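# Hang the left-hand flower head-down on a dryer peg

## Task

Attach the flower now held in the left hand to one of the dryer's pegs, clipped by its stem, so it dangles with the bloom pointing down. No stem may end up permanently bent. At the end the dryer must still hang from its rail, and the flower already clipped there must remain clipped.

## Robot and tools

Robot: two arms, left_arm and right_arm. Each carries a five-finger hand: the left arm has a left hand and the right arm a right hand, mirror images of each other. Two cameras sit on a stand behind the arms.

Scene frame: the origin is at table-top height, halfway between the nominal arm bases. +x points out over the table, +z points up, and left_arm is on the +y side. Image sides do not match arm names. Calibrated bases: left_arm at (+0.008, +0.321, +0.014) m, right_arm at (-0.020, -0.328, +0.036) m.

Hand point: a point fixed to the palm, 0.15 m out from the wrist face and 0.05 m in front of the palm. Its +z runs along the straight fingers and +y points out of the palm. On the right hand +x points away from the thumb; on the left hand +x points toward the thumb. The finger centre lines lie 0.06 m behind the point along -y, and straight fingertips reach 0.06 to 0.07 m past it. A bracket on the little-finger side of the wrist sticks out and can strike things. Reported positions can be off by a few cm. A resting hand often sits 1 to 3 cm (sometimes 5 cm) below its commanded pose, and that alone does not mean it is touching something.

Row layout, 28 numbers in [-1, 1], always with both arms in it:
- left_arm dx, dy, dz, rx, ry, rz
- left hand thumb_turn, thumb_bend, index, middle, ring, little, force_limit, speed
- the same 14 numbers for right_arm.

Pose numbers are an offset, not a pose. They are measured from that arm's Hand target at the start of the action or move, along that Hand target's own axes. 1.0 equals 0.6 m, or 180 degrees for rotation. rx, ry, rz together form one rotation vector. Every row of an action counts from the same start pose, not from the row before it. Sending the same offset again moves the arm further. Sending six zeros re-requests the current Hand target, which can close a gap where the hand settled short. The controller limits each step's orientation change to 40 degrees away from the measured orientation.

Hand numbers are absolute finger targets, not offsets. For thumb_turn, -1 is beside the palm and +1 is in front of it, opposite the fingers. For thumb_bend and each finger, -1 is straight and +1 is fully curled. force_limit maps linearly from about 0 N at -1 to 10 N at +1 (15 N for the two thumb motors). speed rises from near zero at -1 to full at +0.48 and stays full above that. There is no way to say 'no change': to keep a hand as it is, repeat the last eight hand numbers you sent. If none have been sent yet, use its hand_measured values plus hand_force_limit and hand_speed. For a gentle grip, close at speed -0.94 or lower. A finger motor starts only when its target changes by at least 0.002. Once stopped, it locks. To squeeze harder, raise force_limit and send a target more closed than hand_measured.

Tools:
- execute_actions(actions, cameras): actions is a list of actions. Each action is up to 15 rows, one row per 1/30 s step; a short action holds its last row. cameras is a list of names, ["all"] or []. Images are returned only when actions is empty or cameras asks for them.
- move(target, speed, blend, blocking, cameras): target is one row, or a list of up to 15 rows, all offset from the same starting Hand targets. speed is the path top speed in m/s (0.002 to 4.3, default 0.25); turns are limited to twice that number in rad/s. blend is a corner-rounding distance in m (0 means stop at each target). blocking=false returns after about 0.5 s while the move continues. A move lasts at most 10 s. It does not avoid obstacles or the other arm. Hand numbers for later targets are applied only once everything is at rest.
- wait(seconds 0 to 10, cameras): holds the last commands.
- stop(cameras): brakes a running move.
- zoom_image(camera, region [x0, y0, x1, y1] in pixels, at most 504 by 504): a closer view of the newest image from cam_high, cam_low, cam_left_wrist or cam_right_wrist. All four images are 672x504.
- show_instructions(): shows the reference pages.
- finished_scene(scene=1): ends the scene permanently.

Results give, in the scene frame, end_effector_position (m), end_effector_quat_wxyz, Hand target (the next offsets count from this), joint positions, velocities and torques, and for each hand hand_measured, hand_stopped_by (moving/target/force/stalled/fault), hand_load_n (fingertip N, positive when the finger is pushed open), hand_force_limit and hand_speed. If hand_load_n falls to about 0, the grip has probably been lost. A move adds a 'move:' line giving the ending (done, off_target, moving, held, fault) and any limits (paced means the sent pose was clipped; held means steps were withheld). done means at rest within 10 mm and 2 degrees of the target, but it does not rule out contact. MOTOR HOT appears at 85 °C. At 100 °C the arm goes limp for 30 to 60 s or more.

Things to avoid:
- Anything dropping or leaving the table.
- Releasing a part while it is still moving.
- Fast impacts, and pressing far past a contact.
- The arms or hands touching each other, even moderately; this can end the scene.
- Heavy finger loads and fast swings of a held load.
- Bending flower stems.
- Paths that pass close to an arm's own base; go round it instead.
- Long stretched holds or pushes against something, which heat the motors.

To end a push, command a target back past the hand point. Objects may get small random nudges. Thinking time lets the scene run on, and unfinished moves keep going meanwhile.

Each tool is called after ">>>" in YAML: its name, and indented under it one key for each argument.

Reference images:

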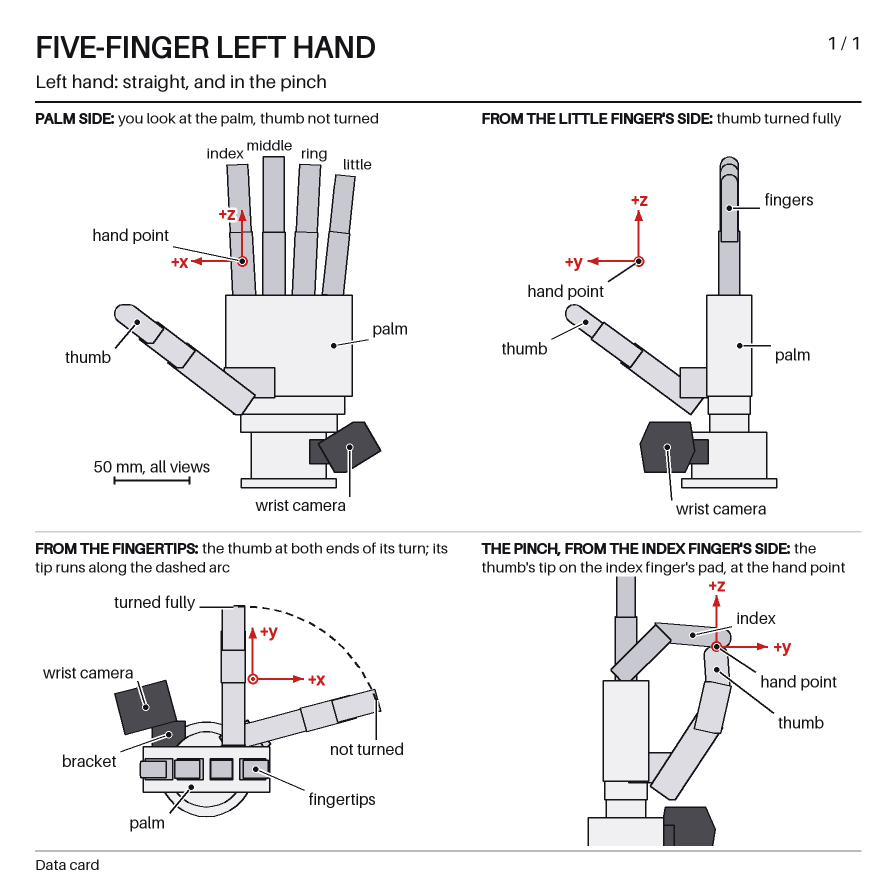

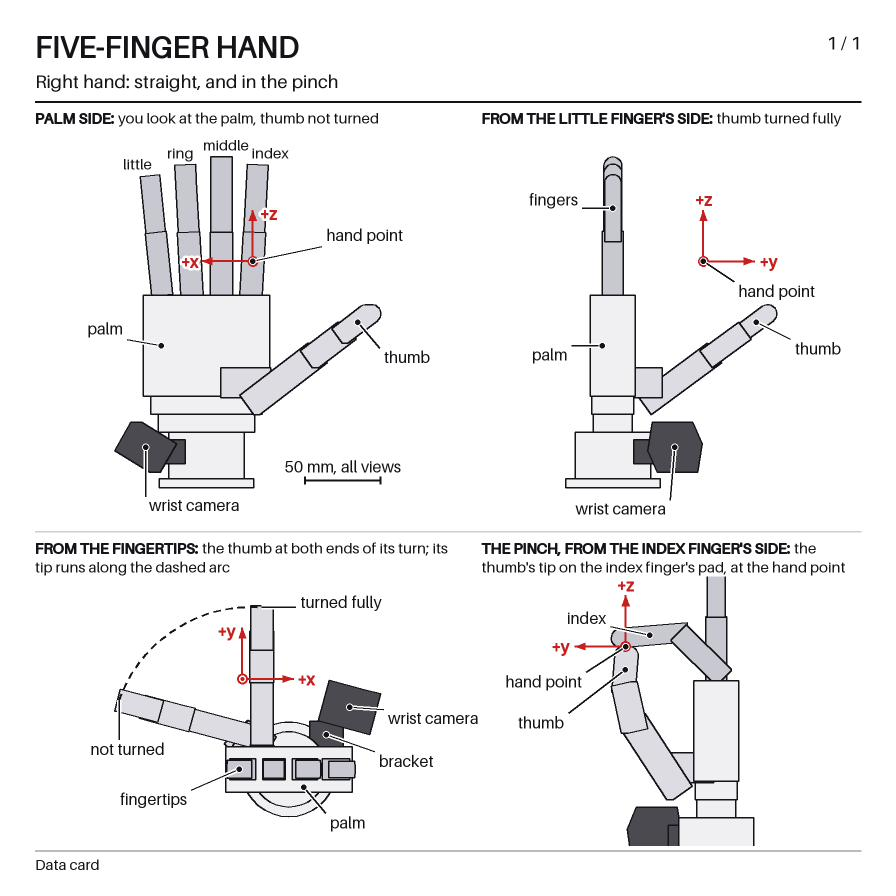

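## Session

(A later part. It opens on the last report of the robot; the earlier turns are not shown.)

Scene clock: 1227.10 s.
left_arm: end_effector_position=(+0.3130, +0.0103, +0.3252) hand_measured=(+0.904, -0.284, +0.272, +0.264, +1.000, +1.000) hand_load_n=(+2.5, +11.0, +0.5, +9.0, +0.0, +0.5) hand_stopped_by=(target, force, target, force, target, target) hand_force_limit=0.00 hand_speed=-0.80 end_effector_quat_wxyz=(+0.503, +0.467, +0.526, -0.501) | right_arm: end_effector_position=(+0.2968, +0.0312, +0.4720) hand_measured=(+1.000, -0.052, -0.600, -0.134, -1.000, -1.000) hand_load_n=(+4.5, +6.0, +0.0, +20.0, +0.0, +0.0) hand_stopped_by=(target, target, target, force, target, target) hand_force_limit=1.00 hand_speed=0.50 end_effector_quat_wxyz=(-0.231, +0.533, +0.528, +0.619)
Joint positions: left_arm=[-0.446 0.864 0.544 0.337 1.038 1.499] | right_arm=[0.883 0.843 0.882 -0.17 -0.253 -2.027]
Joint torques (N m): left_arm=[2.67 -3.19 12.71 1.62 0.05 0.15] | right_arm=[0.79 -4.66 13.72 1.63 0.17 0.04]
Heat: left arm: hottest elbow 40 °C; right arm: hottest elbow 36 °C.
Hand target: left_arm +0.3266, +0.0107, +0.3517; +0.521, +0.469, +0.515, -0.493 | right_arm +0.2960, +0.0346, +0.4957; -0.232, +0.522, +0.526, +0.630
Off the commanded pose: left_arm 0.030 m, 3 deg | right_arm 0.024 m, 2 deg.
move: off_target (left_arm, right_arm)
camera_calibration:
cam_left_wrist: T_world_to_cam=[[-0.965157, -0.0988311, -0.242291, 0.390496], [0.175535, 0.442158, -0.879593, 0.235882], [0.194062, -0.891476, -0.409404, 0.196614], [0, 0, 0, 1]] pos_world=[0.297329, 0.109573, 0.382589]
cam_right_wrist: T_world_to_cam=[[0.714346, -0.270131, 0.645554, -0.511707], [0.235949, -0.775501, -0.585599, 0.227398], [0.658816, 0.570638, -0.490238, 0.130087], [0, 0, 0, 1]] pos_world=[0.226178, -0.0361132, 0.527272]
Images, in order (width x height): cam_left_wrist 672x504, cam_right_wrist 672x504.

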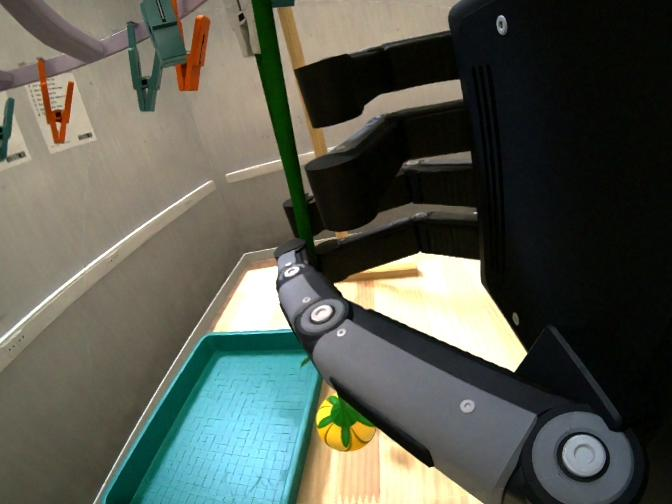

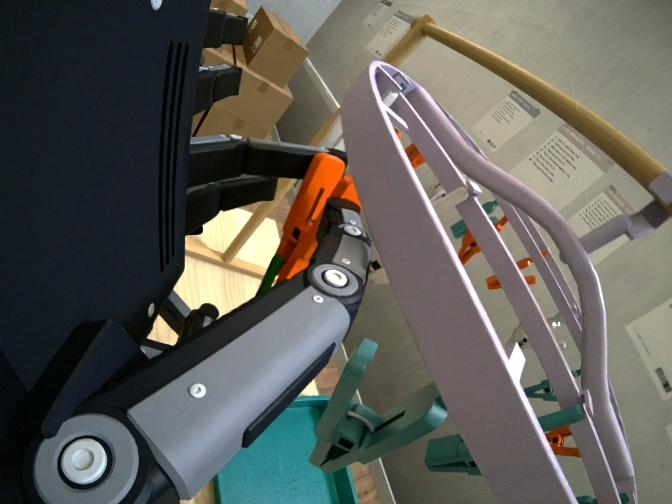

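>>> move:
  target: [0.0011,0.00833,0.00059,0,0,0,0.904,-0.284,0.272,0.264,1,1,0,-0.8,0,0,0,0,0,0,1,-0.05,-0.6,0.26,-1,-1,1,0.5]
  speed: 0.03
  cameras: ["cam_right_wrist","cam_left_wrist"]

>>> zoom_image:
  camera: "cam_right_wrist"
  region: [245, 240, 295, 290]

>>> zoom_image:
  camera: "cam_left_wrist"
  region: [180, 0, 380, 200]

Scene clock: 1229.63 s.
left_arm: end_effector_position=(+0.3162, +0.0107, +0.3240) hand_measured=(+0.904, -0.284, +0.272, +0.264, +1.000, +1.000) hand_load_n=(+2.5, +10.5, +0.0, +9.5, +0.0, +0.0) hand_stopped_by=(target, force, target, force, target, target) hand_force_limit=0.00 hand_speed=-0.80 end_effector_quat_wxyz=(+0.501, +0.467, +0.528, -0.502) | right_arm: end_effector_position=(+0.2969, +0.0311, +0.4720) hand_measured=(+1.000, -0.052, -0.600, -0.134, -1.000, -1.000) hand_load_n=(+4.5, +6.0, +0.0, +20.0, +0.0, +0.0) hand_stopped_by=(target, target, target, force, target, target) hand_force_limit=1.00 hand_speed=0.50 end_effector_quat_wxyz=(-0.231, +0.533, +0.528, +0.619)
Joint positions: left_arm=[-0.438 0.875 0.549 0.337 1.046 1.499] | right_arm=[0.883 0.843 0.882 -0.17 -0.253 -2.027]
Joint torques (N m): left_arm=[2.73 -2.9 12.7 2 0.04 0.15] | right_arm=[0.91 -4.54 13.65 1.61 0.15 0.03]
Heat: left arm: hottest elbow 41 °C; right arm: hottest elbow 36 °C.
Hand target: left_arm +0.3316, +0.0106, +0.3510; +0.521, +0.469, +0.515, -0.493 | right_arm +0.2960, +0.0346, +0.4957; -0.232, +0.522, +0.526, +0.630
Off the commanded pose: left_arm 0.031 m, 3 deg | right_arm 0.024 m, 2 deg.
move: off_target (left_arm, right_arm)
camera_calibration:
cam_left_wrist: T_world_to_cam=[[-0.966477, -0.0970604, -0.2377, 0.392231], [0.171621, 0.444366, -0.879253, 0.23512], [0.190966, -0.890572, -0.412812, 0.197936], [0, 0, 0, 1]] pos_world=[0.300932, 0.109868, 0.381673]
cam_right_wrist: T_world_to_cam=[[0.714224, -0.270349, 0.645597, -0.511711], [0.235683, -0.775628, -0.585537, 0.22742], [0.659042, 0.570362, -0.490256, 0.130035], [0, 0, 0, 1]] pos_world=[0.226179, -0.0361143, 0.527272]
Images, in order (width x height): cam_left_wrist 672x504, cam_right_wrist 672x504.

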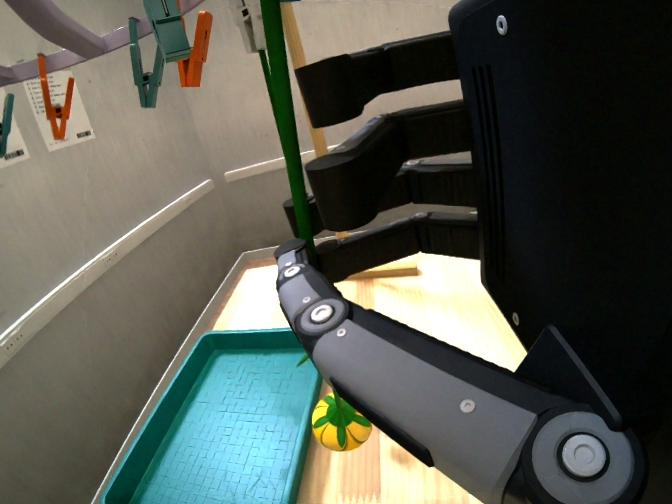

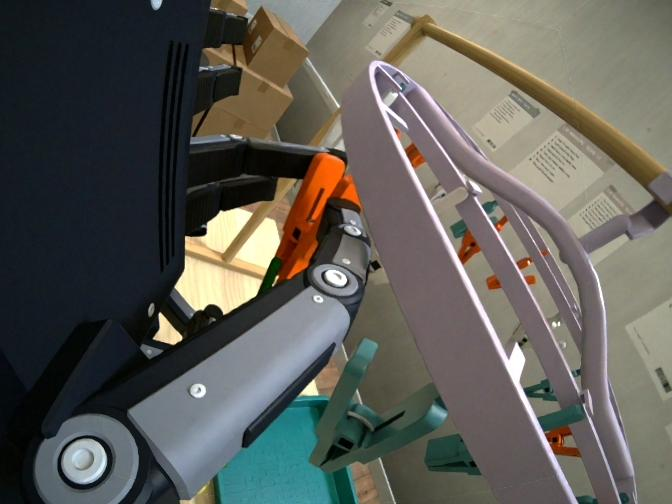

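Scaled by 10.080 from the camera's 672x504 image, which has a finer 960x720 frame.

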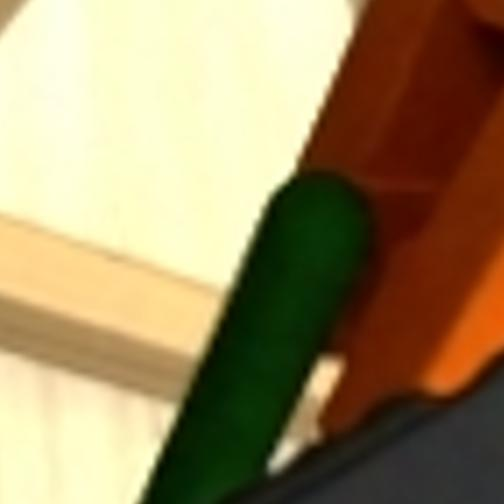

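Scaled by 2.520 from the camera's 672x504 image, which has a finer 960x720 frame.

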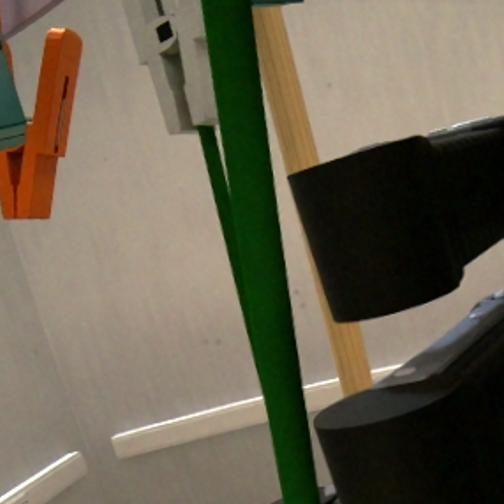

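>>> move:
  target: [-0.01332,-0.00026,0.0004,0,0,0,0.904,-0.284,0.272,0.264,1,1,0,-0.8,0,0,0,0,0,0,1,-0.05,-0.6,0.26,-1,-1,1,0.5]
  speed: 0.03
  cameras: ["cam_right_wrist","cam_left_wrist"]

>>> zoom_image:
  camera: "cam_right_wrist"
  region: [245, 240, 295, 290]

>>> zoom_image:
  camera: "cam_left_wrist"
  region: [180, 0, 380, 200]

Scene clock: 1233.10 s.
left_arm: end_effector_position=(+0.3183, +0.0096, +0.3330) hand_measured=(+0.904, -0.284, +0.272, +0.264, +1.000, +1.000) hand_load_n=(+2.5, +10.5, +0.0, +9.0, +0.0, +0.0) hand_stopped_by=(target, force, target, force, target, target) hand_force_limit=0.00 hand_speed=-0.80 end_effector_quat_wxyz=(+0.506, +0.469, +0.524, -0.501) | right_arm: end_effector_position=(+0.2969, +0.0311, +0.4720) hand_measured=(+1.000, -0.052, -0.600, -0.134, -1.000, -1.000) hand_load_n=(+4.5, +6.0, +0.5, +20.0, +0.0, +0.0) hand_stopped_by=(target, target, target, force, target, target) hand_force_limit=1.00 hand_speed=0.50 end_effector_quat_wxyz=(-0.231, +0.533, +0.528, +0.619)
Joint positions: left_arm=[-0.438 0.875 0.566 0.334 1.047 1.499] | right_arm=[0.883 0.843 0.882 -0.17 -0.253 -2.027]
Joint torques (N m): left_arm=[2.67 -3.55 12.82 1.28 0 0.14] | right_arm=[0.97 -4.78 13.65 1.61 0.13 0.01]
Heat: left arm: hottest elbow 41 °C; right arm: hottest elbow 36 °C.
Hand target: left_arm +0.3315, +0.0106, +0.3589; +0.521, +0.469, +0.515, -0.493 | right_arm +0.2960, +0.0346, +0.4957; -0.232, +0.522, +0.526, +0.630
Off the commanded pose: left_arm 0.029 m, 2 deg | right_arm 0.024 m, 2 deg.
move: off_target (left_arm, right_arm)
camera_calibration:
cam_left_wrist: T_world_to_cam=[[-0.963624, -0.0981006, -0.248605, 0.399062], [0.182282, 0.439025, -0.87979, 0.239983], [0.195452, -0.893103, -0.405174, 0.196375], [0, 0, 0, 1]] pos_world=[0.302419, 0.109173, 0.389909]
cam_right_wrist: T_world_to_cam=[[0.714224, -0.270349, 0.645597, -0.511711], [0.235683, -0.775628, -0.585537, 0.22742], [0.659042, 0.570362, -0.490256, 0.130035], [0, 0, 0, 1]] pos_world=[0.226179, -0.0361143, 0.527272]
Images, in order (width x height): cam_left_wrist 672x504, cam_right_wrist 672x504.

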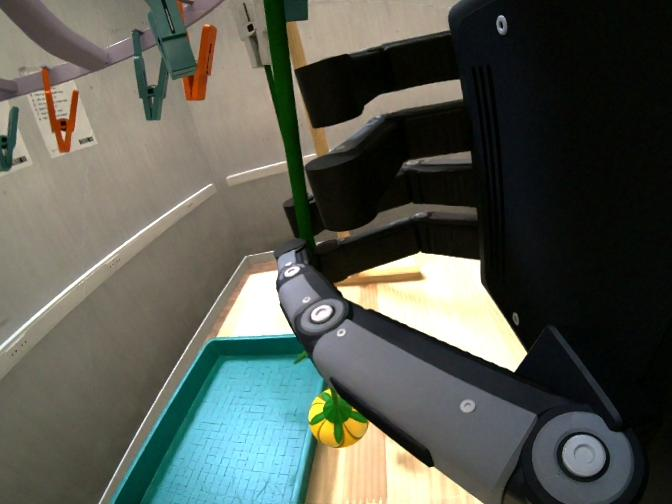

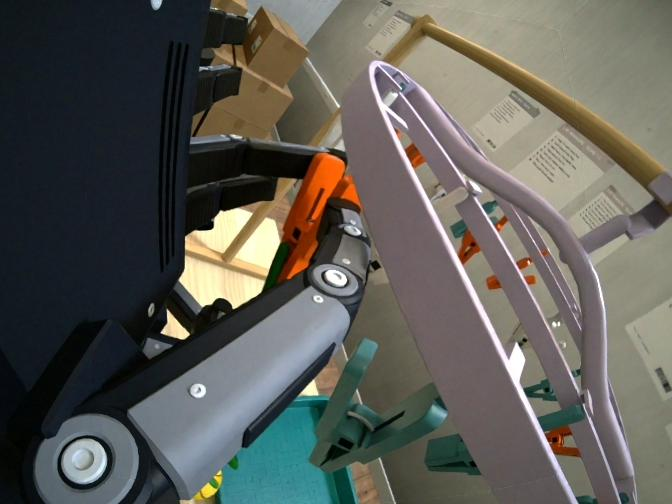

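Scaled by 10.080 from the camera's 672x504 image, which has a finer 960x720 frame.

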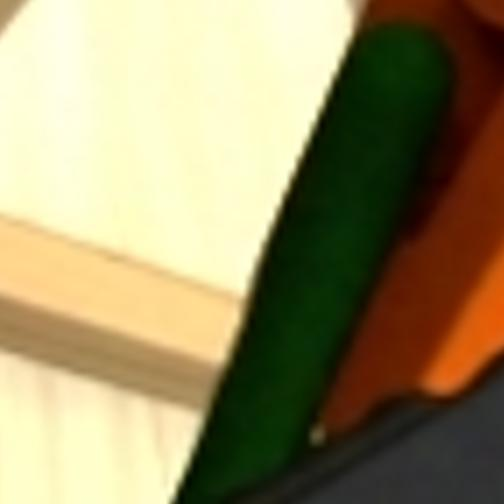

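Scaled by 2.520 from the camera's 672x504 image, which has a finer 960x720 frame.

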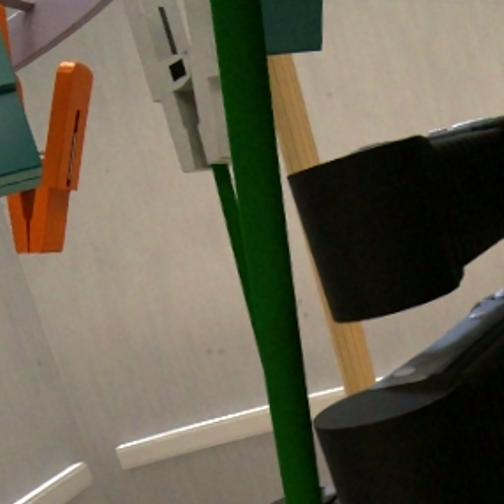

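>>> move:
  target: [-0.00006,0.00015,-0.002,0,0,0,0.904,-0.284,0.272,0.264,1,1,0,-0.8,0,0,0,0,0,0,1,-0.05,-0.6,0.26,-1,-1,1,0.5]
  speed: 0.02
  cameras: ["cam_right_wrist","cam_left_wrist"]

>>> zoom_image:
  camera: "cam_right_wrist"
  region: [245, 240, 295, 290]

Scene clock: 1235.27 s.
left_arm: end_effector_position=(+0.3187, +0.0103, +0.3332) hand_measured=(+0.904, -0.284, +0.272, +0.264, +1.000, +1.000) hand_load_n=(+2.5, +10.5, +0.0, +9.0, +0.0, +0.0) hand_stopped_by=(target, force, target, force, target, target) hand_force_limit=0.00 hand_speed=-0.80 end_effector_quat_wxyz=(+0.506, +0.469, +0.524, -0.501) | right_arm: end_effector_position=(+0.2969, +0.0311, +0.4720) hand_measured=(+1.000, -0.052, -0.600, -0.134, -1.000, -1.000) hand_load_n=(+4.5, +6.0, +0.0, +19.5, +0.0, +0.0) hand_stopped_by=(target, target, target, force, target, target) hand_force_limit=1.00 hand_speed=0.50 end_effector_quat_wxyz=(-0.231, +0.533, +0.528, +0.619)
Joint positions: left_arm=[-0.435 0.875 0.566 0.333 1.05 1.499] | right_arm=[0.883 0.843 0.882 -0.17 -0.253 -2.027]
Joint torques (N m): left_arm=[3.02 -3.66 12.72 1.26 0.01 0.13] | right_arm=[1.14 -4.6 13.59 1.61 0.17 0.03]
Heat: left arm: hottest elbow 41 °C; right arm: hottest elbow 35 °C.
Hand target: left_arm +0.3316, +0.0119, +0.3590; +0.521, +0.469, +0.515, -0.493 | right_arm +0.2960, +0.0346, +0.4957; -0.232, +0.522, +0.526, +0.630
Off the commanded pose: left_arm 0.029 m, 2 deg | right_arm 0.024 m, 2 deg.
move: off_target (left_arm, right_arm)
camera_calibration:
cam_left_wrist: T_world_to_cam=[[-0.963603, -0.0981819, -0.248654, 0.399587], [0.18229, 0.439042, -0.87978, 0.239771], [0.195548, -0.893086, -0.405165, 0.196969], [0, 0, 0, 1]] pos_world=[0.302819, 0.109873, 0.390109]
cam_right_wrist: T_world_to_cam=[[0.714224, -0.270349, 0.645597, -0.511711], [0.235683, -0.775628, -0.585537, 0.22742], [0.659042, 0.570362, -0.490256, 0.130035], [0, 0, 0, 1]] pos_world=[0.226179, -0.0361143, 0.527272]
Images, in order (width x height): cam_left_wrist 672x504, cam_right_wrist 672x504.

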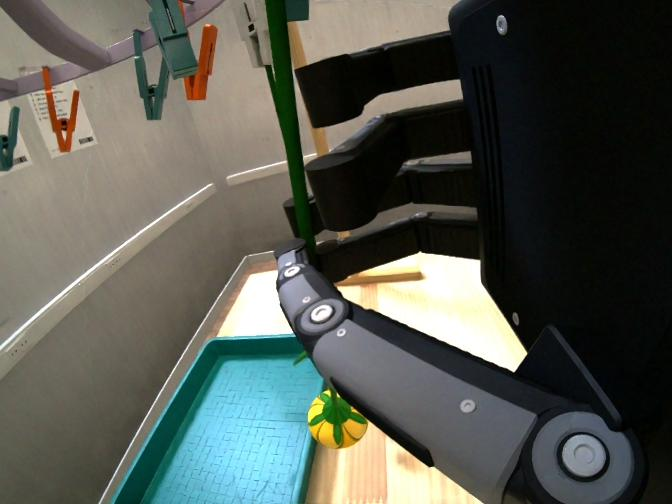

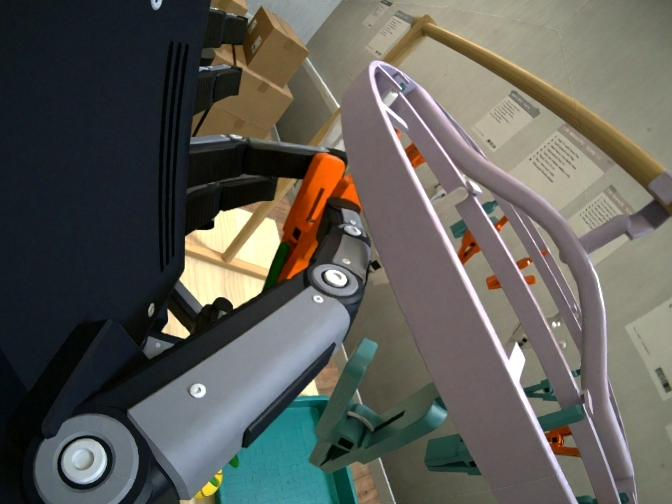

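Scaled by 10.080 from the camera's 672x504 image, which has a finer 960x720 frame.

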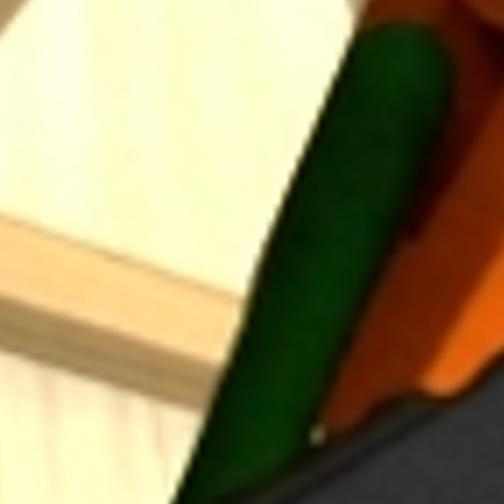

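>>> move:
  target: [0.06517,-0.037,0.01597,0,0,0,0.904,-0.284,0.272,0.264,1,1,0,-0.8,0,0,0,0,0,0,1,-0.05,-0.6,0.26,-1,-1,1,0.5]
  speed: 0.06
  cameras: ["cam_right_wrist","cam_left_wrist"]

>>> zoom_image:
  camera: "cam_right_wrist"
  region: [245, 240, 295, 290]

>>> zoom_image:
  camera: "cam_left_wrist"
  region: [180, 0, 380, 200]

Scene clock: 1239.00 s.
left_arm: end_effector_position=(+0.3147, +0.0041, +0.3237) hand_measured=(+0.904, -0.284, +0.272, +0.264, +1.000, +1.000) hand_load_n=(+3.0, +10.5, +0.5, +8.0, +0.0, +0.0) hand_stopped_by=(target, force, target, force, target, target) hand_force_limit=0.00 hand_speed=-0.80 end_effector_quat_wxyz=(+0.521, +0.462, +0.522, -0.492) | right_arm: end_effector_position=(+0.2969, +0.0311, +0.4720) hand_measured=(+1.000, -0.052, -0.600, -0.134, -1.000, -1.000) hand_load_n=(+4.5, +6.0, +0.0, +20.0, +0.0, +0.0) hand_stopped_by=(target, target, target, force, target, target) hand_force_limit=1.00 hand_speed=0.50 end_effector_quat_wxyz=(-0.231, +0.533, +0.528, +0.619)
Joint positions: left_arm=[-0.479 0.875 0.524 0.399 0.976 1.499] | right_arm=[0.883 0.843 0.882 -0.17 -0.253 -2.027]
Joint torques (N m): left_arm=[-0.32 -3.72 8.12 2.47 -0.17 0.23] | right_arm=[0.79 -4.48 13.72 1.59 0.13 0.02]
Heat: left arm: hottest elbow 41 °C; right arm: hottest elbow 35 °C.
Hand target: left_arm +0.3095, -0.0006, +0.3207; +0.521, +0.469, +0.515, -0.493 | right_arm +0.2960, +0.0346, +0.4957; -0.232, +0.522, +0.526, +0.630
Off the commanded pose: left_arm 0.008 m, 1 deg | right_arm 0.024 m, 2 deg.
move: off_target (right_arm)
camera_calibration:
cam_left_wrist: T_world_to_cam=[[-0.955195, -0.129733, -0.26603, 0.395932], [0.186867, 0.43269, -0.881964, 0.23421], [0.229528, -0.89216, -0.389061, 0.172418], [0, 0, 0, 1]] pos_world=[0.294851, 0.103849, 0.378975]
cam_right_wrist: T_world_to_cam=[[0.714224, -0.270349, 0.645597, -0.511711], [0.235683, -0.775628, -0.585537, 0.22742], [0.659042, 0.570362, -0.490256, 0.130035], [0, 0, 0, 1]] pos_world=[0.226179, -0.0361143, 0.527272]
Images, in order (width x height): cam_left_wrist 672x504, cam_right_wrist 672x504.

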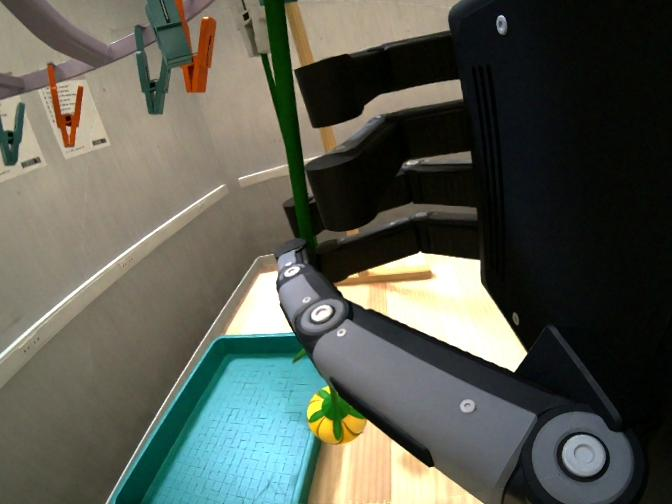

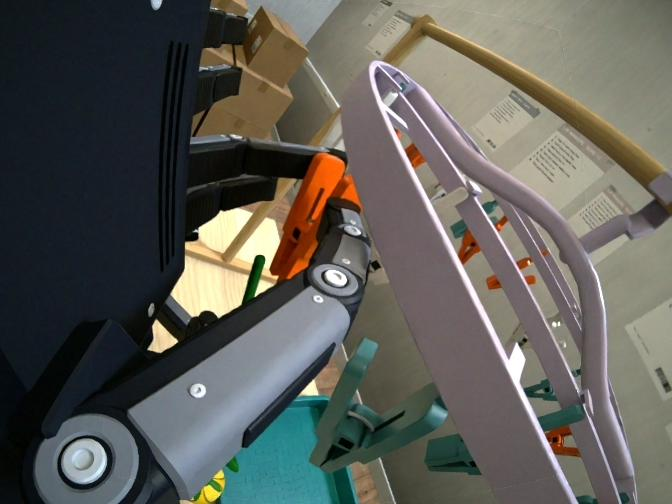

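Scaled by 10.080 from the camera's 672x504 image, which has a finer 960x720 frame.

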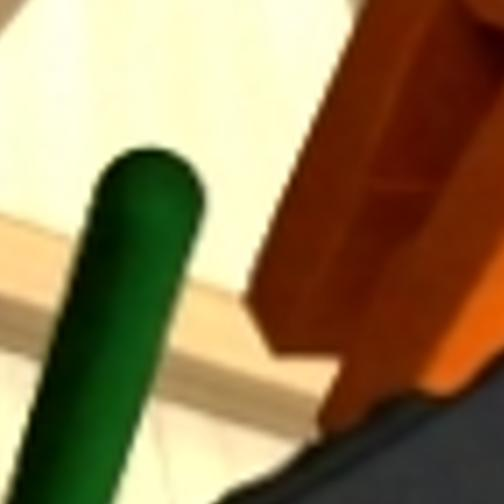

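Scaled by 2.520 from the camera's 672x504 image, which has a finer 960x720 frame.

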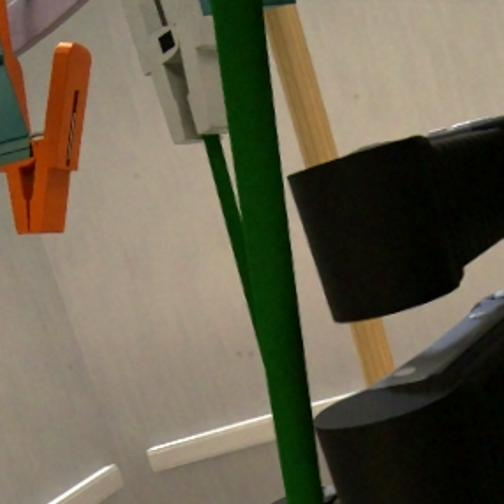

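>>> move:
  target: [-0.05557,0.02773,-0.01277,0,0,0,0.904,-0.284,0.272,0.264,1,1,0,-0.8,0,0,0,0,0,0,1,-0.05,-0.6,0.26,-1,-1,1,0.5]
  speed: 0.04
  cameras: ["cam_right_wrist","cam_left_wrist"]

>>> zoom_image:
  camera: "cam_right_wrist"
  region: [245, 240, 295, 290]

>>> zoom_image:
  camera: "cam_left_wrist"
  region: [180, 0, 380, 200]

Scene clock: 1244.00 s.
left_arm: end_effector_position=(+0.3149, +0.0077, +0.3246) hand_measured=(+0.904, -0.284, +0.272, +0.264, +1.000, +1.000) hand_load_n=(+3.0, +10.0, +0.5, +8.0, +0.0, +0.0) hand_stopped_by=(target, force, target, force, target, target) hand_force_limit=0.00 hand_speed=-0.80 end_effector_quat_wxyz=(+0.503, +0.467, +0.527, -0.501) | right_arm: end_effector_position=(+0.2969, +0.0311, +0.4720) hand_measured=(+1.000, -0.052, -0.600, -0.134, -1.000, -1.000) hand_load_n=(+4.0, +6.0, +0.0, +19.5, +0.0, +0.0) hand_stopped_by=(target, target, target, force, target, target) hand_force_limit=1.00 hand_speed=0.50 end_effector_quat_wxyz=(-0.231, +0.533, +0.528, +0.619)
Joint positions: left_arm=[-0.451 0.875 0.548 0.342 1.032 1.499] | right_arm=[0.883 0.843 0.882 -0.17 -0.253 -2.027]
Joint torques (N m): left_arm=[2.67 -4.37 12.62 1.14 0.06 0.15] | right_arm=[0.79 -4.72 13.74 1.65 0.13 0.07]
Heat: left arm: hottest elbow 41 °C; right arm: hottest elbow 35 °C.
Hand target: left_arm +0.3261, +0.0094, +0.3534; +0.521, +0.469, +0.515, -0.493 | right_arm +0.2960, +0.0346, +0.4957; -0.232, +0.522, +0.526, +0.630
Off the commanded pose: left_arm 0.031 m, 3 deg | right_arm 0.024 m, 2 deg.
move: off_target (left_arm, right_arm)
camera_calibration:
cam_left_wrist: T_world_to_cam=[[-0.965551, -0.0989674, -0.240659, 0.391534], [0.173825, 0.442918, -0.87955, 0.236562], [0.193639, -0.891083, -0.410457, 0.194147], [0, 0, 0, 1]] pos_world=[0.299331, 0.106973, 0.381983]
cam_right_wrist: T_world_to_cam=[[0.714224, -0.270349, 0.645597, -0.511711], [0.235683, -0.775628, -0.585537, 0.22742], [0.659042, 0.570362, -0.490256, 0.130035], [0, 0, 0, 1]] pos_world=[0.226179, -0.0361143, 0.527272]
Images, in order (width x height): cam_left_wrist 672x504, cam_right_wrist 672x504.

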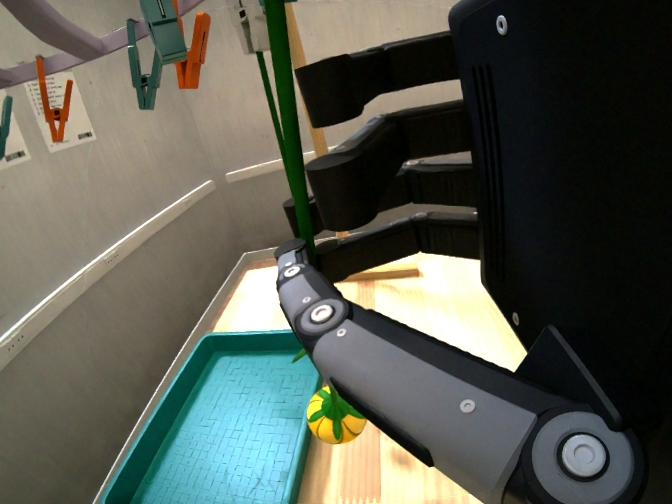

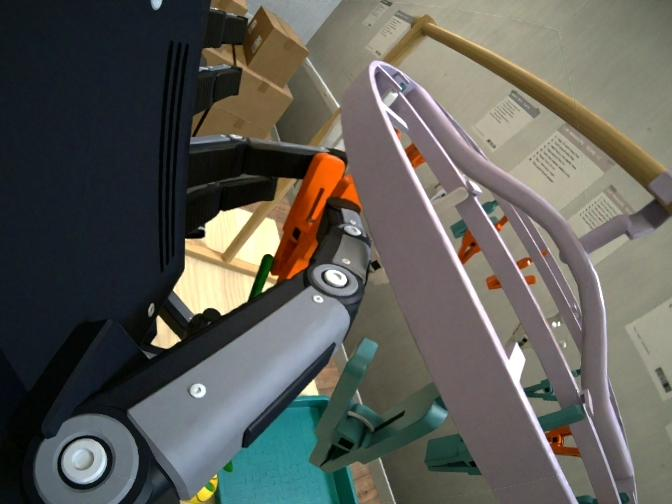

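Scaled by 10.080 from the camera's 672x504 image, which has a finer 960x720 frame.

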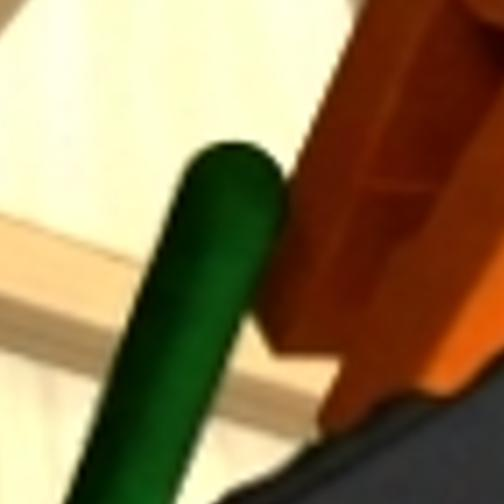

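Scaled by 2.520 from the camera's 672x504 image, which has a finer 960x720 frame.

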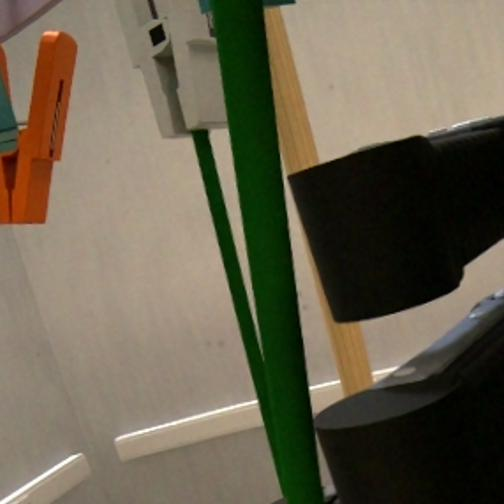

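>>> move:
  target: [0.00146,0.0133,0.00144,0,0,0,0.904,-0.284,0.272,0.264,1,1,0,-0.8,0,0,0,0,0,0,1,-0.05,-0.6,0.26,-1,-1,1,0.5]
  speed: 0.03
  cameras: ["cam_right_wrist","cam_left_wrist"]

>>> zoom_image:
  camera: "cam_right_wrist"
  region: [245, 240, 295, 290]

>>> zoom_image:
  camera: "cam_left_wrist"
  region: [180, 0, 380, 200]

Scene clock: 1246.63 s.
left_arm: end_effector_position=(+0.3191, +0.0092, +0.3264) hand_measured=(+0.904, -0.284, +0.272, +0.264, +1.000, +1.000) hand_load_n=(+3.0, +10.0, +0.0, +8.5, +0.0, +0.0) hand_stopped_by=(target, force, target, force, target, target) hand_force_limit=0.00 hand_speed=-0.80 end_effector_quat_wxyz=(+0.503, +0.467, +0.527, -0.501) | right_arm: end_effector_position=(+0.2969, +0.0311, +0.4720) hand_measured=(+1.000, -0.052, -0.600, -0.134, -1.000, -1.000) hand_load_n=(+4.5, +5.5, +0.0, +19.5, +0.0, +0.0) hand_stopped_by=(target, target, target, force, target, target) hand_force_limit=1.00 hand_speed=0.50 end_effector_quat_wxyz=(-0.231, +0.533, +0.528, +0.619)
Joint positions: left_arm=[-0.439 0.884 0.558 0.342 1.045 1.499] | right_arm=[0.883 0.843 0.882 -0.17 -0.253 -2.027]
Joint torques (N m): left_arm=[2.73 -3.08 12.64 1.87 0.05 0.15] | right_arm=[0.97 -5.13 13.59 1.65 0.14 0.04]
Heat: left arm: hottest elbow 41 °C; right arm: hottest elbow 35 °C.
Hand target: left_arm +0.3340, +0.0091, +0.3523; +0.521, +0.469, +0.515, -0.493 | right_arm +0.2960, +0.0346, +0.4957; -0.232, +0.522, +0.526, +0.630
Off the commanded pose: left_arm 0.030 m, 3 deg | right_arm 0.024 m, 2 deg.
move: off_target (left_arm, right_arm)
camera_calibration:
cam_left_wrist: T_world_to_cam=[[-0.965604, -0.0982427, -0.240744, 0.396226], [0.174204, 0.442931, -0.879469, 0.236631], [0.193034, -0.891157, -0.410581, 0.195539], [0, 0, 0, 1]] pos_world=[0.30363, 0.108371, 0.383783]
cam_right_wrist: T_world_to_cam=[[0.714224, -0.270349, 0.645597, -0.511711], [0.235683, -0.775628, -0.585537, 0.22742], [0.659042, 0.570362, -0.490256, 0.130035], [0, 0, 0, 1]] pos_world=[0.226179, -0.0361143, 0.527272]
Images, in order (width x height): cam_left_wrist 672x504, cam_right_wrist 672x504.

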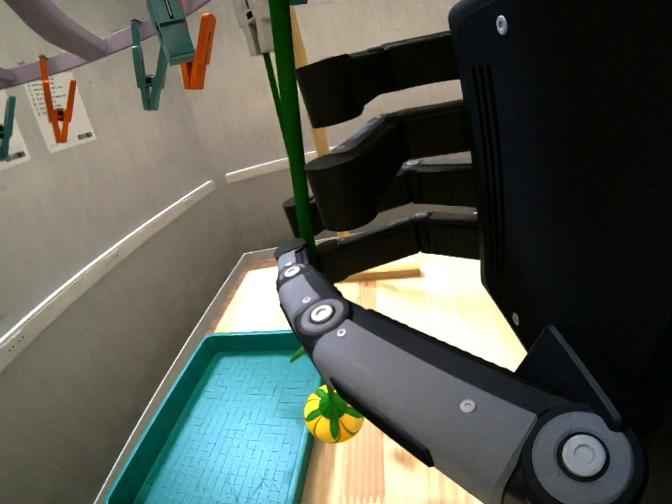

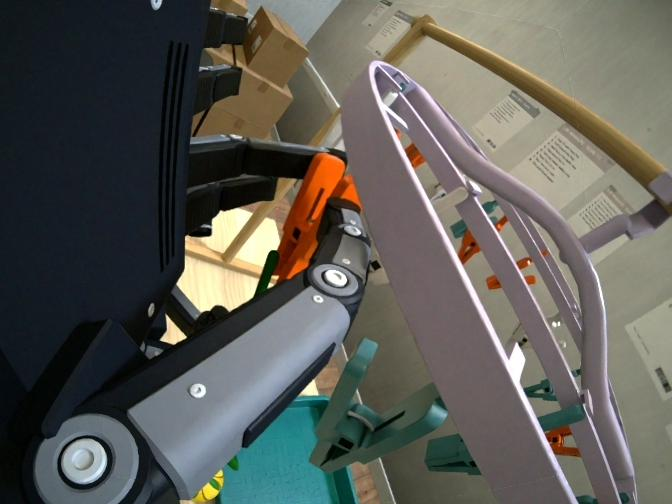

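Scaled by 10.080 from the camera's 672x504 image, which has a finer 960x720 frame.

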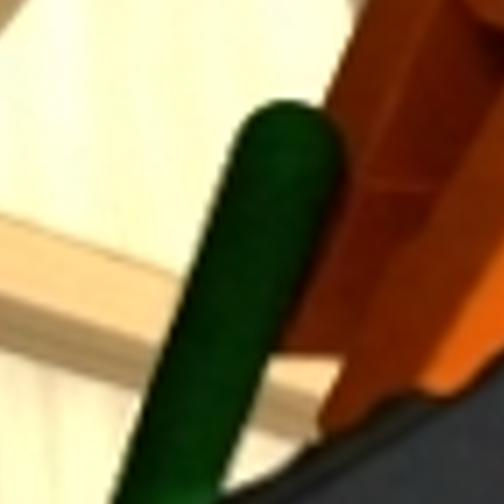

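Scaled by 2.520 from the camera's 672x504 image, which has a finer 960x720 frame.

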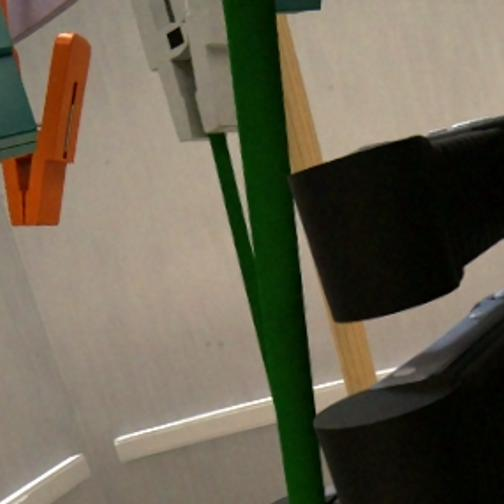

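>>> move:
  target: [0.00077,-0.01465,0.01728,0,0,0,0.904,-0.284,0.272,0.264,1,1,0,-0.8,0,0,0,0,0,0,1,-0.05,-0.6,0.26,-1,-1,1,0.5]
  speed: 0.04
  cameras: ["cam_right_wrist","cam_left_wrist"]

>>> zoom_image:
  camera: "cam_right_wrist"
  region: [245, 240, 295, 290]

>>> zoom_image:
  camera: "cam_left_wrist"
  region: [180, 0, 380, 200]

Scene clock: 1250.77 s.
left_arm: end_effector_position=(+0.3226, +0.0077, +0.3264) hand_measured=(+0.904, -0.284, +0.272, +0.264, +1.000, +1.000) hand_load_n=(+2.5, +9.5, +0.0, +8.0, +0.0, +0.0) hand_stopped_by=(target, force, target, force, target, target) hand_force_limit=0.00 hand_speed=-0.80 end_effector_quat_wxyz=(+0.510, +0.460, +0.533, -0.494) | right_arm: end_effector_position=(+0.2969, +0.0311, +0.4720) hand_measured=(+1.000, -0.052, -0.600, -0.134, -1.000, -1.000) hand_load_n=(+4.5, +6.0, +0.0, +20.0, +0.0, +0.0) hand_stopped_by=(target, target, target, force, target, target) hand_force_limit=1.00 hand_speed=0.50 end_effector_quat_wxyz=(-0.231, +0.533, +0.528, +0.619)
Joint positions: left_arm=[-0.453 0.884 0.558 0.342 1.003 1.499] | right_arm=[0.883 0.843 0.882 -0.17 -0.253 -2.027]
Joint torques (N m): left_arm=[-0.26 -3.72 12.45 1.65 -0.17 0.18] | right_arm=[0.67 -4.78 13.72 1.66 0.14 0.01]
Heat: left arm: hottest elbow 42 °C; right arm: hottest elbow 35 °C.
Hand target: left_arm +0.3260, -0.0019, +0.3523; +0.521, +0.469, +0.515, -0.493 | right_arm +0.2960, +0.0346, +0.4957; -0.232, +0.522, +0.526, +0.630
Off the commanded pose: left_arm 0.028 m, 3 deg | right_arm 0.024 m, 2 deg.
move: off_target (left_arm, right_arm)
camera_calibration:
cam_left_wrist: T_world_to_cam=[[-0.962607, -0.124874, -0.240405, 0.398588], [0.161715, 0.447084, -0.879752, 0.240872], [0.21734, -0.885733, -0.410172, 0.185662], [0, 0, 0, 1]] pos_world=[0.30438, 0.106531, 0.383884]
cam_right_wrist: T_world_to_cam=[[0.714224, -0.270349, 0.645597, -0.511711], [0.235683, -0.775628, -0.585537, 0.22742], [0.659042, 0.570362, -0.490256, 0.130035], [0, 0, 0, 1]] pos_world=[0.226179, -0.0361143, 0.527272]
Images, in order (width x height): cam_left_wrist 672x504, cam_right_wrist 672x504.

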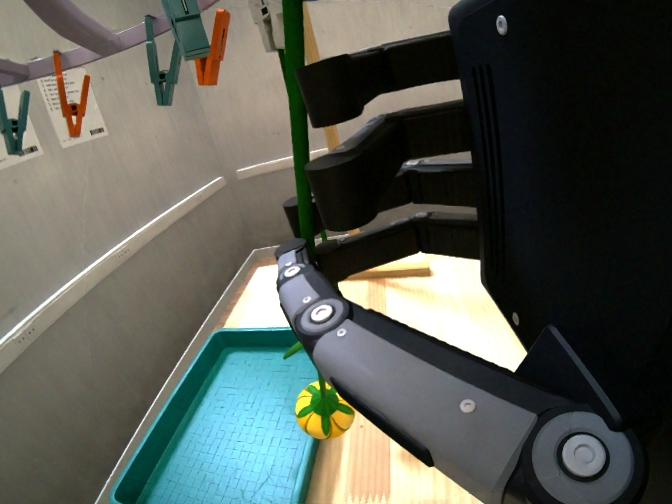

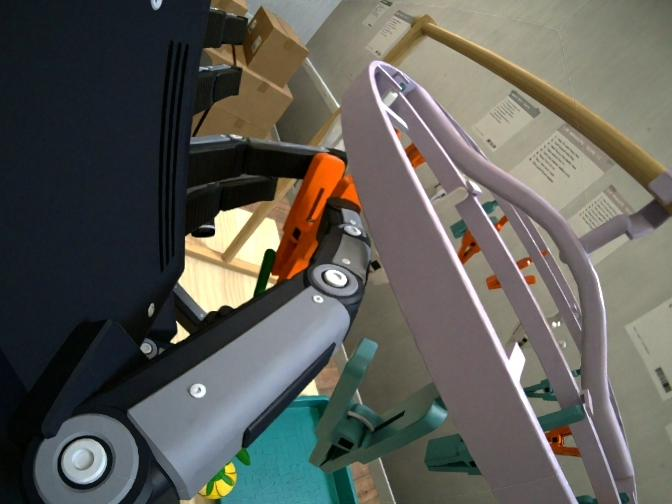

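Scaled by 10.080 from the camera's 672x504 image, which has a finer 960x720 frame.

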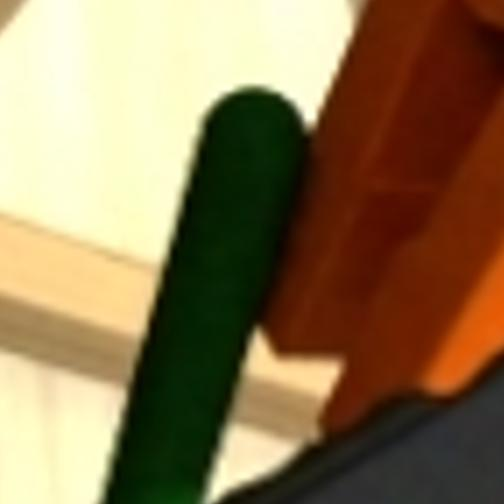

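Scaled by 2.520 from the camera's 672x504 image, which has a finer 960x720 frame.

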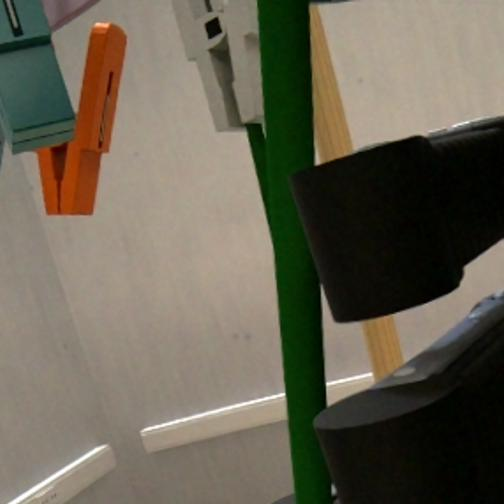

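>>> move:
  target: [0.00048,-0.0235,0.0016,0,0,0,0.904,-0.284,0.272,0.264,1,1,0,-0.8,0,0,0,0,0,0,1,-0.05,-0.6,0.26,-1,-1,1,0.5]
  speed: 0.04
  cameras: ["cam_right_wrist","cam_left_wrist"]

>>> zoom_image:
  camera: "cam_right_wrist"
  region: [235, 240, 285, 290]

>>> zoom_image:
  camera: "cam_left_wrist"
  region: [180, 0, 380, 200]

Scene clock: 1254.97 s.
left_arm: end_effector_position=(+0.3143, +0.0025, +0.3330) hand_measured=(+0.904, -0.284, +0.272, +0.264, +1.000, +1.000) hand_load_n=(+3.0, +9.5, +0.0, +8.0, +0.0, +0.0) hand_stopped_by=(target, force, target, force, target, target) hand_force_limit=0.00 hand_speed=-0.80 end_effector_quat_wxyz=(+0.513, +0.460, +0.530, -0.494) | right_arm: end_effector_position=(+0.2969, +0.0311, +0.4720) hand_measured=(+1.000, -0.052, -0.600, -0.134, -1.000, -1.000) hand_load_n=(+4.0, +6.0, +0.0, +20.0, +0.0, +0.5) hand_stopped_by=(target, target, target, force, target, target) hand_force_limit=1.00 hand_speed=0.50 end_effector_quat_wxyz=(-0.231, +0.533, +0.528, +0.619)
Joint positions: left_arm=[-0.485 0.86 0.558 0.328 0.97 1.499] | right_arm=[0.883 0.843 0.882 -0.17 -0.253 -2.027]
Joint torques (N m): left_arm=[-0.32 -4.6 11.26 1.32 -0.15 0.21] | right_arm=[0.91 -4.66 13.67 1.66 0.15 0.03]
Heat: left arm: hottest elbow 42 °C; right arm: hottest elbow 35 °C.
Hand target: left_arm +0.3120, -0.0040, +0.3522; +0.521, +0.469, +0.515, -0.493 | right_arm +0.2960, +0.0346, +0.4957; -0.232, +0.522, +0.526, +0.630
Off the commanded pose: left_arm 0.020 m, 2 deg | right_arm 0.024 m, 2 deg.
move: off_target (left_arm, right_arm)
camera_calibration:
cam_left_wrist: T_world_to_cam=[[-0.96037, -0.126963, -0.248132, 0.393463], [0.169081, 0.442358, -0.880756, 0.248305], [0.221586, -0.887806, -0.40336, 0.181935], [0, 0, 0, 1]] pos_world=[0.295572, 0.101638, 0.389712]
cam_right_wrist: T_world_to_cam=[[0.714224, -0.270349, 0.645597, -0.511711], [0.235683, -0.775628, -0.585537, 0.22742], [0.659042, 0.570362, -0.490256, 0.130035], [0, 0, 0, 1]] pos_world=[0.226179, -0.0361143, 0.527272]
Images, in order (width x height): cam_left_wrist 672x504, cam_right_wrist 672x504.

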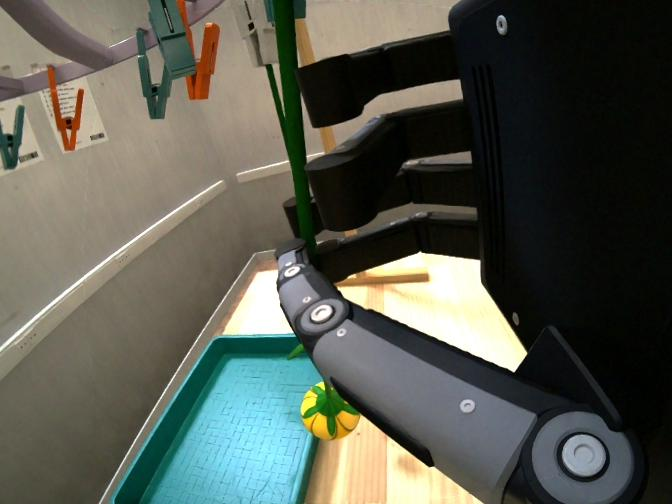

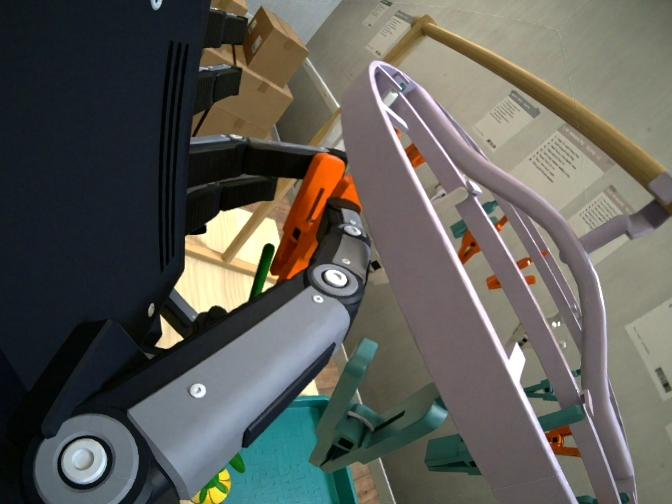

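Scaled by 10.080 from the camera's 672x504 image, which has a finer 960x720 frame.

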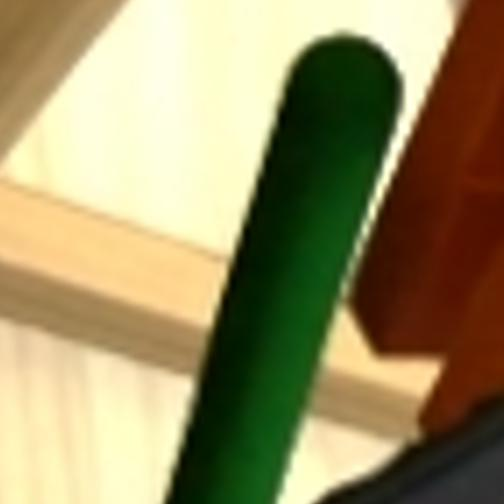

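Scaled by 2.520 from the camera's 672x504 image, which has a finer 960x720 frame.

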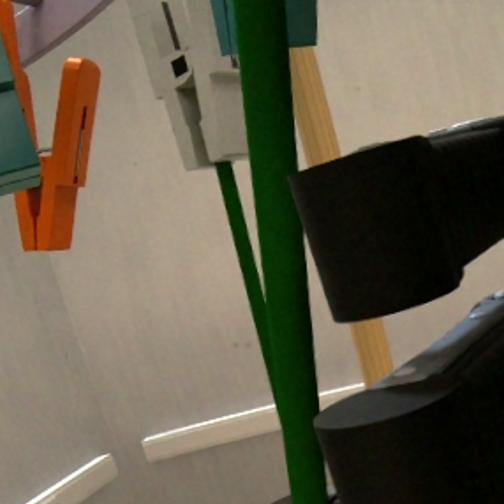

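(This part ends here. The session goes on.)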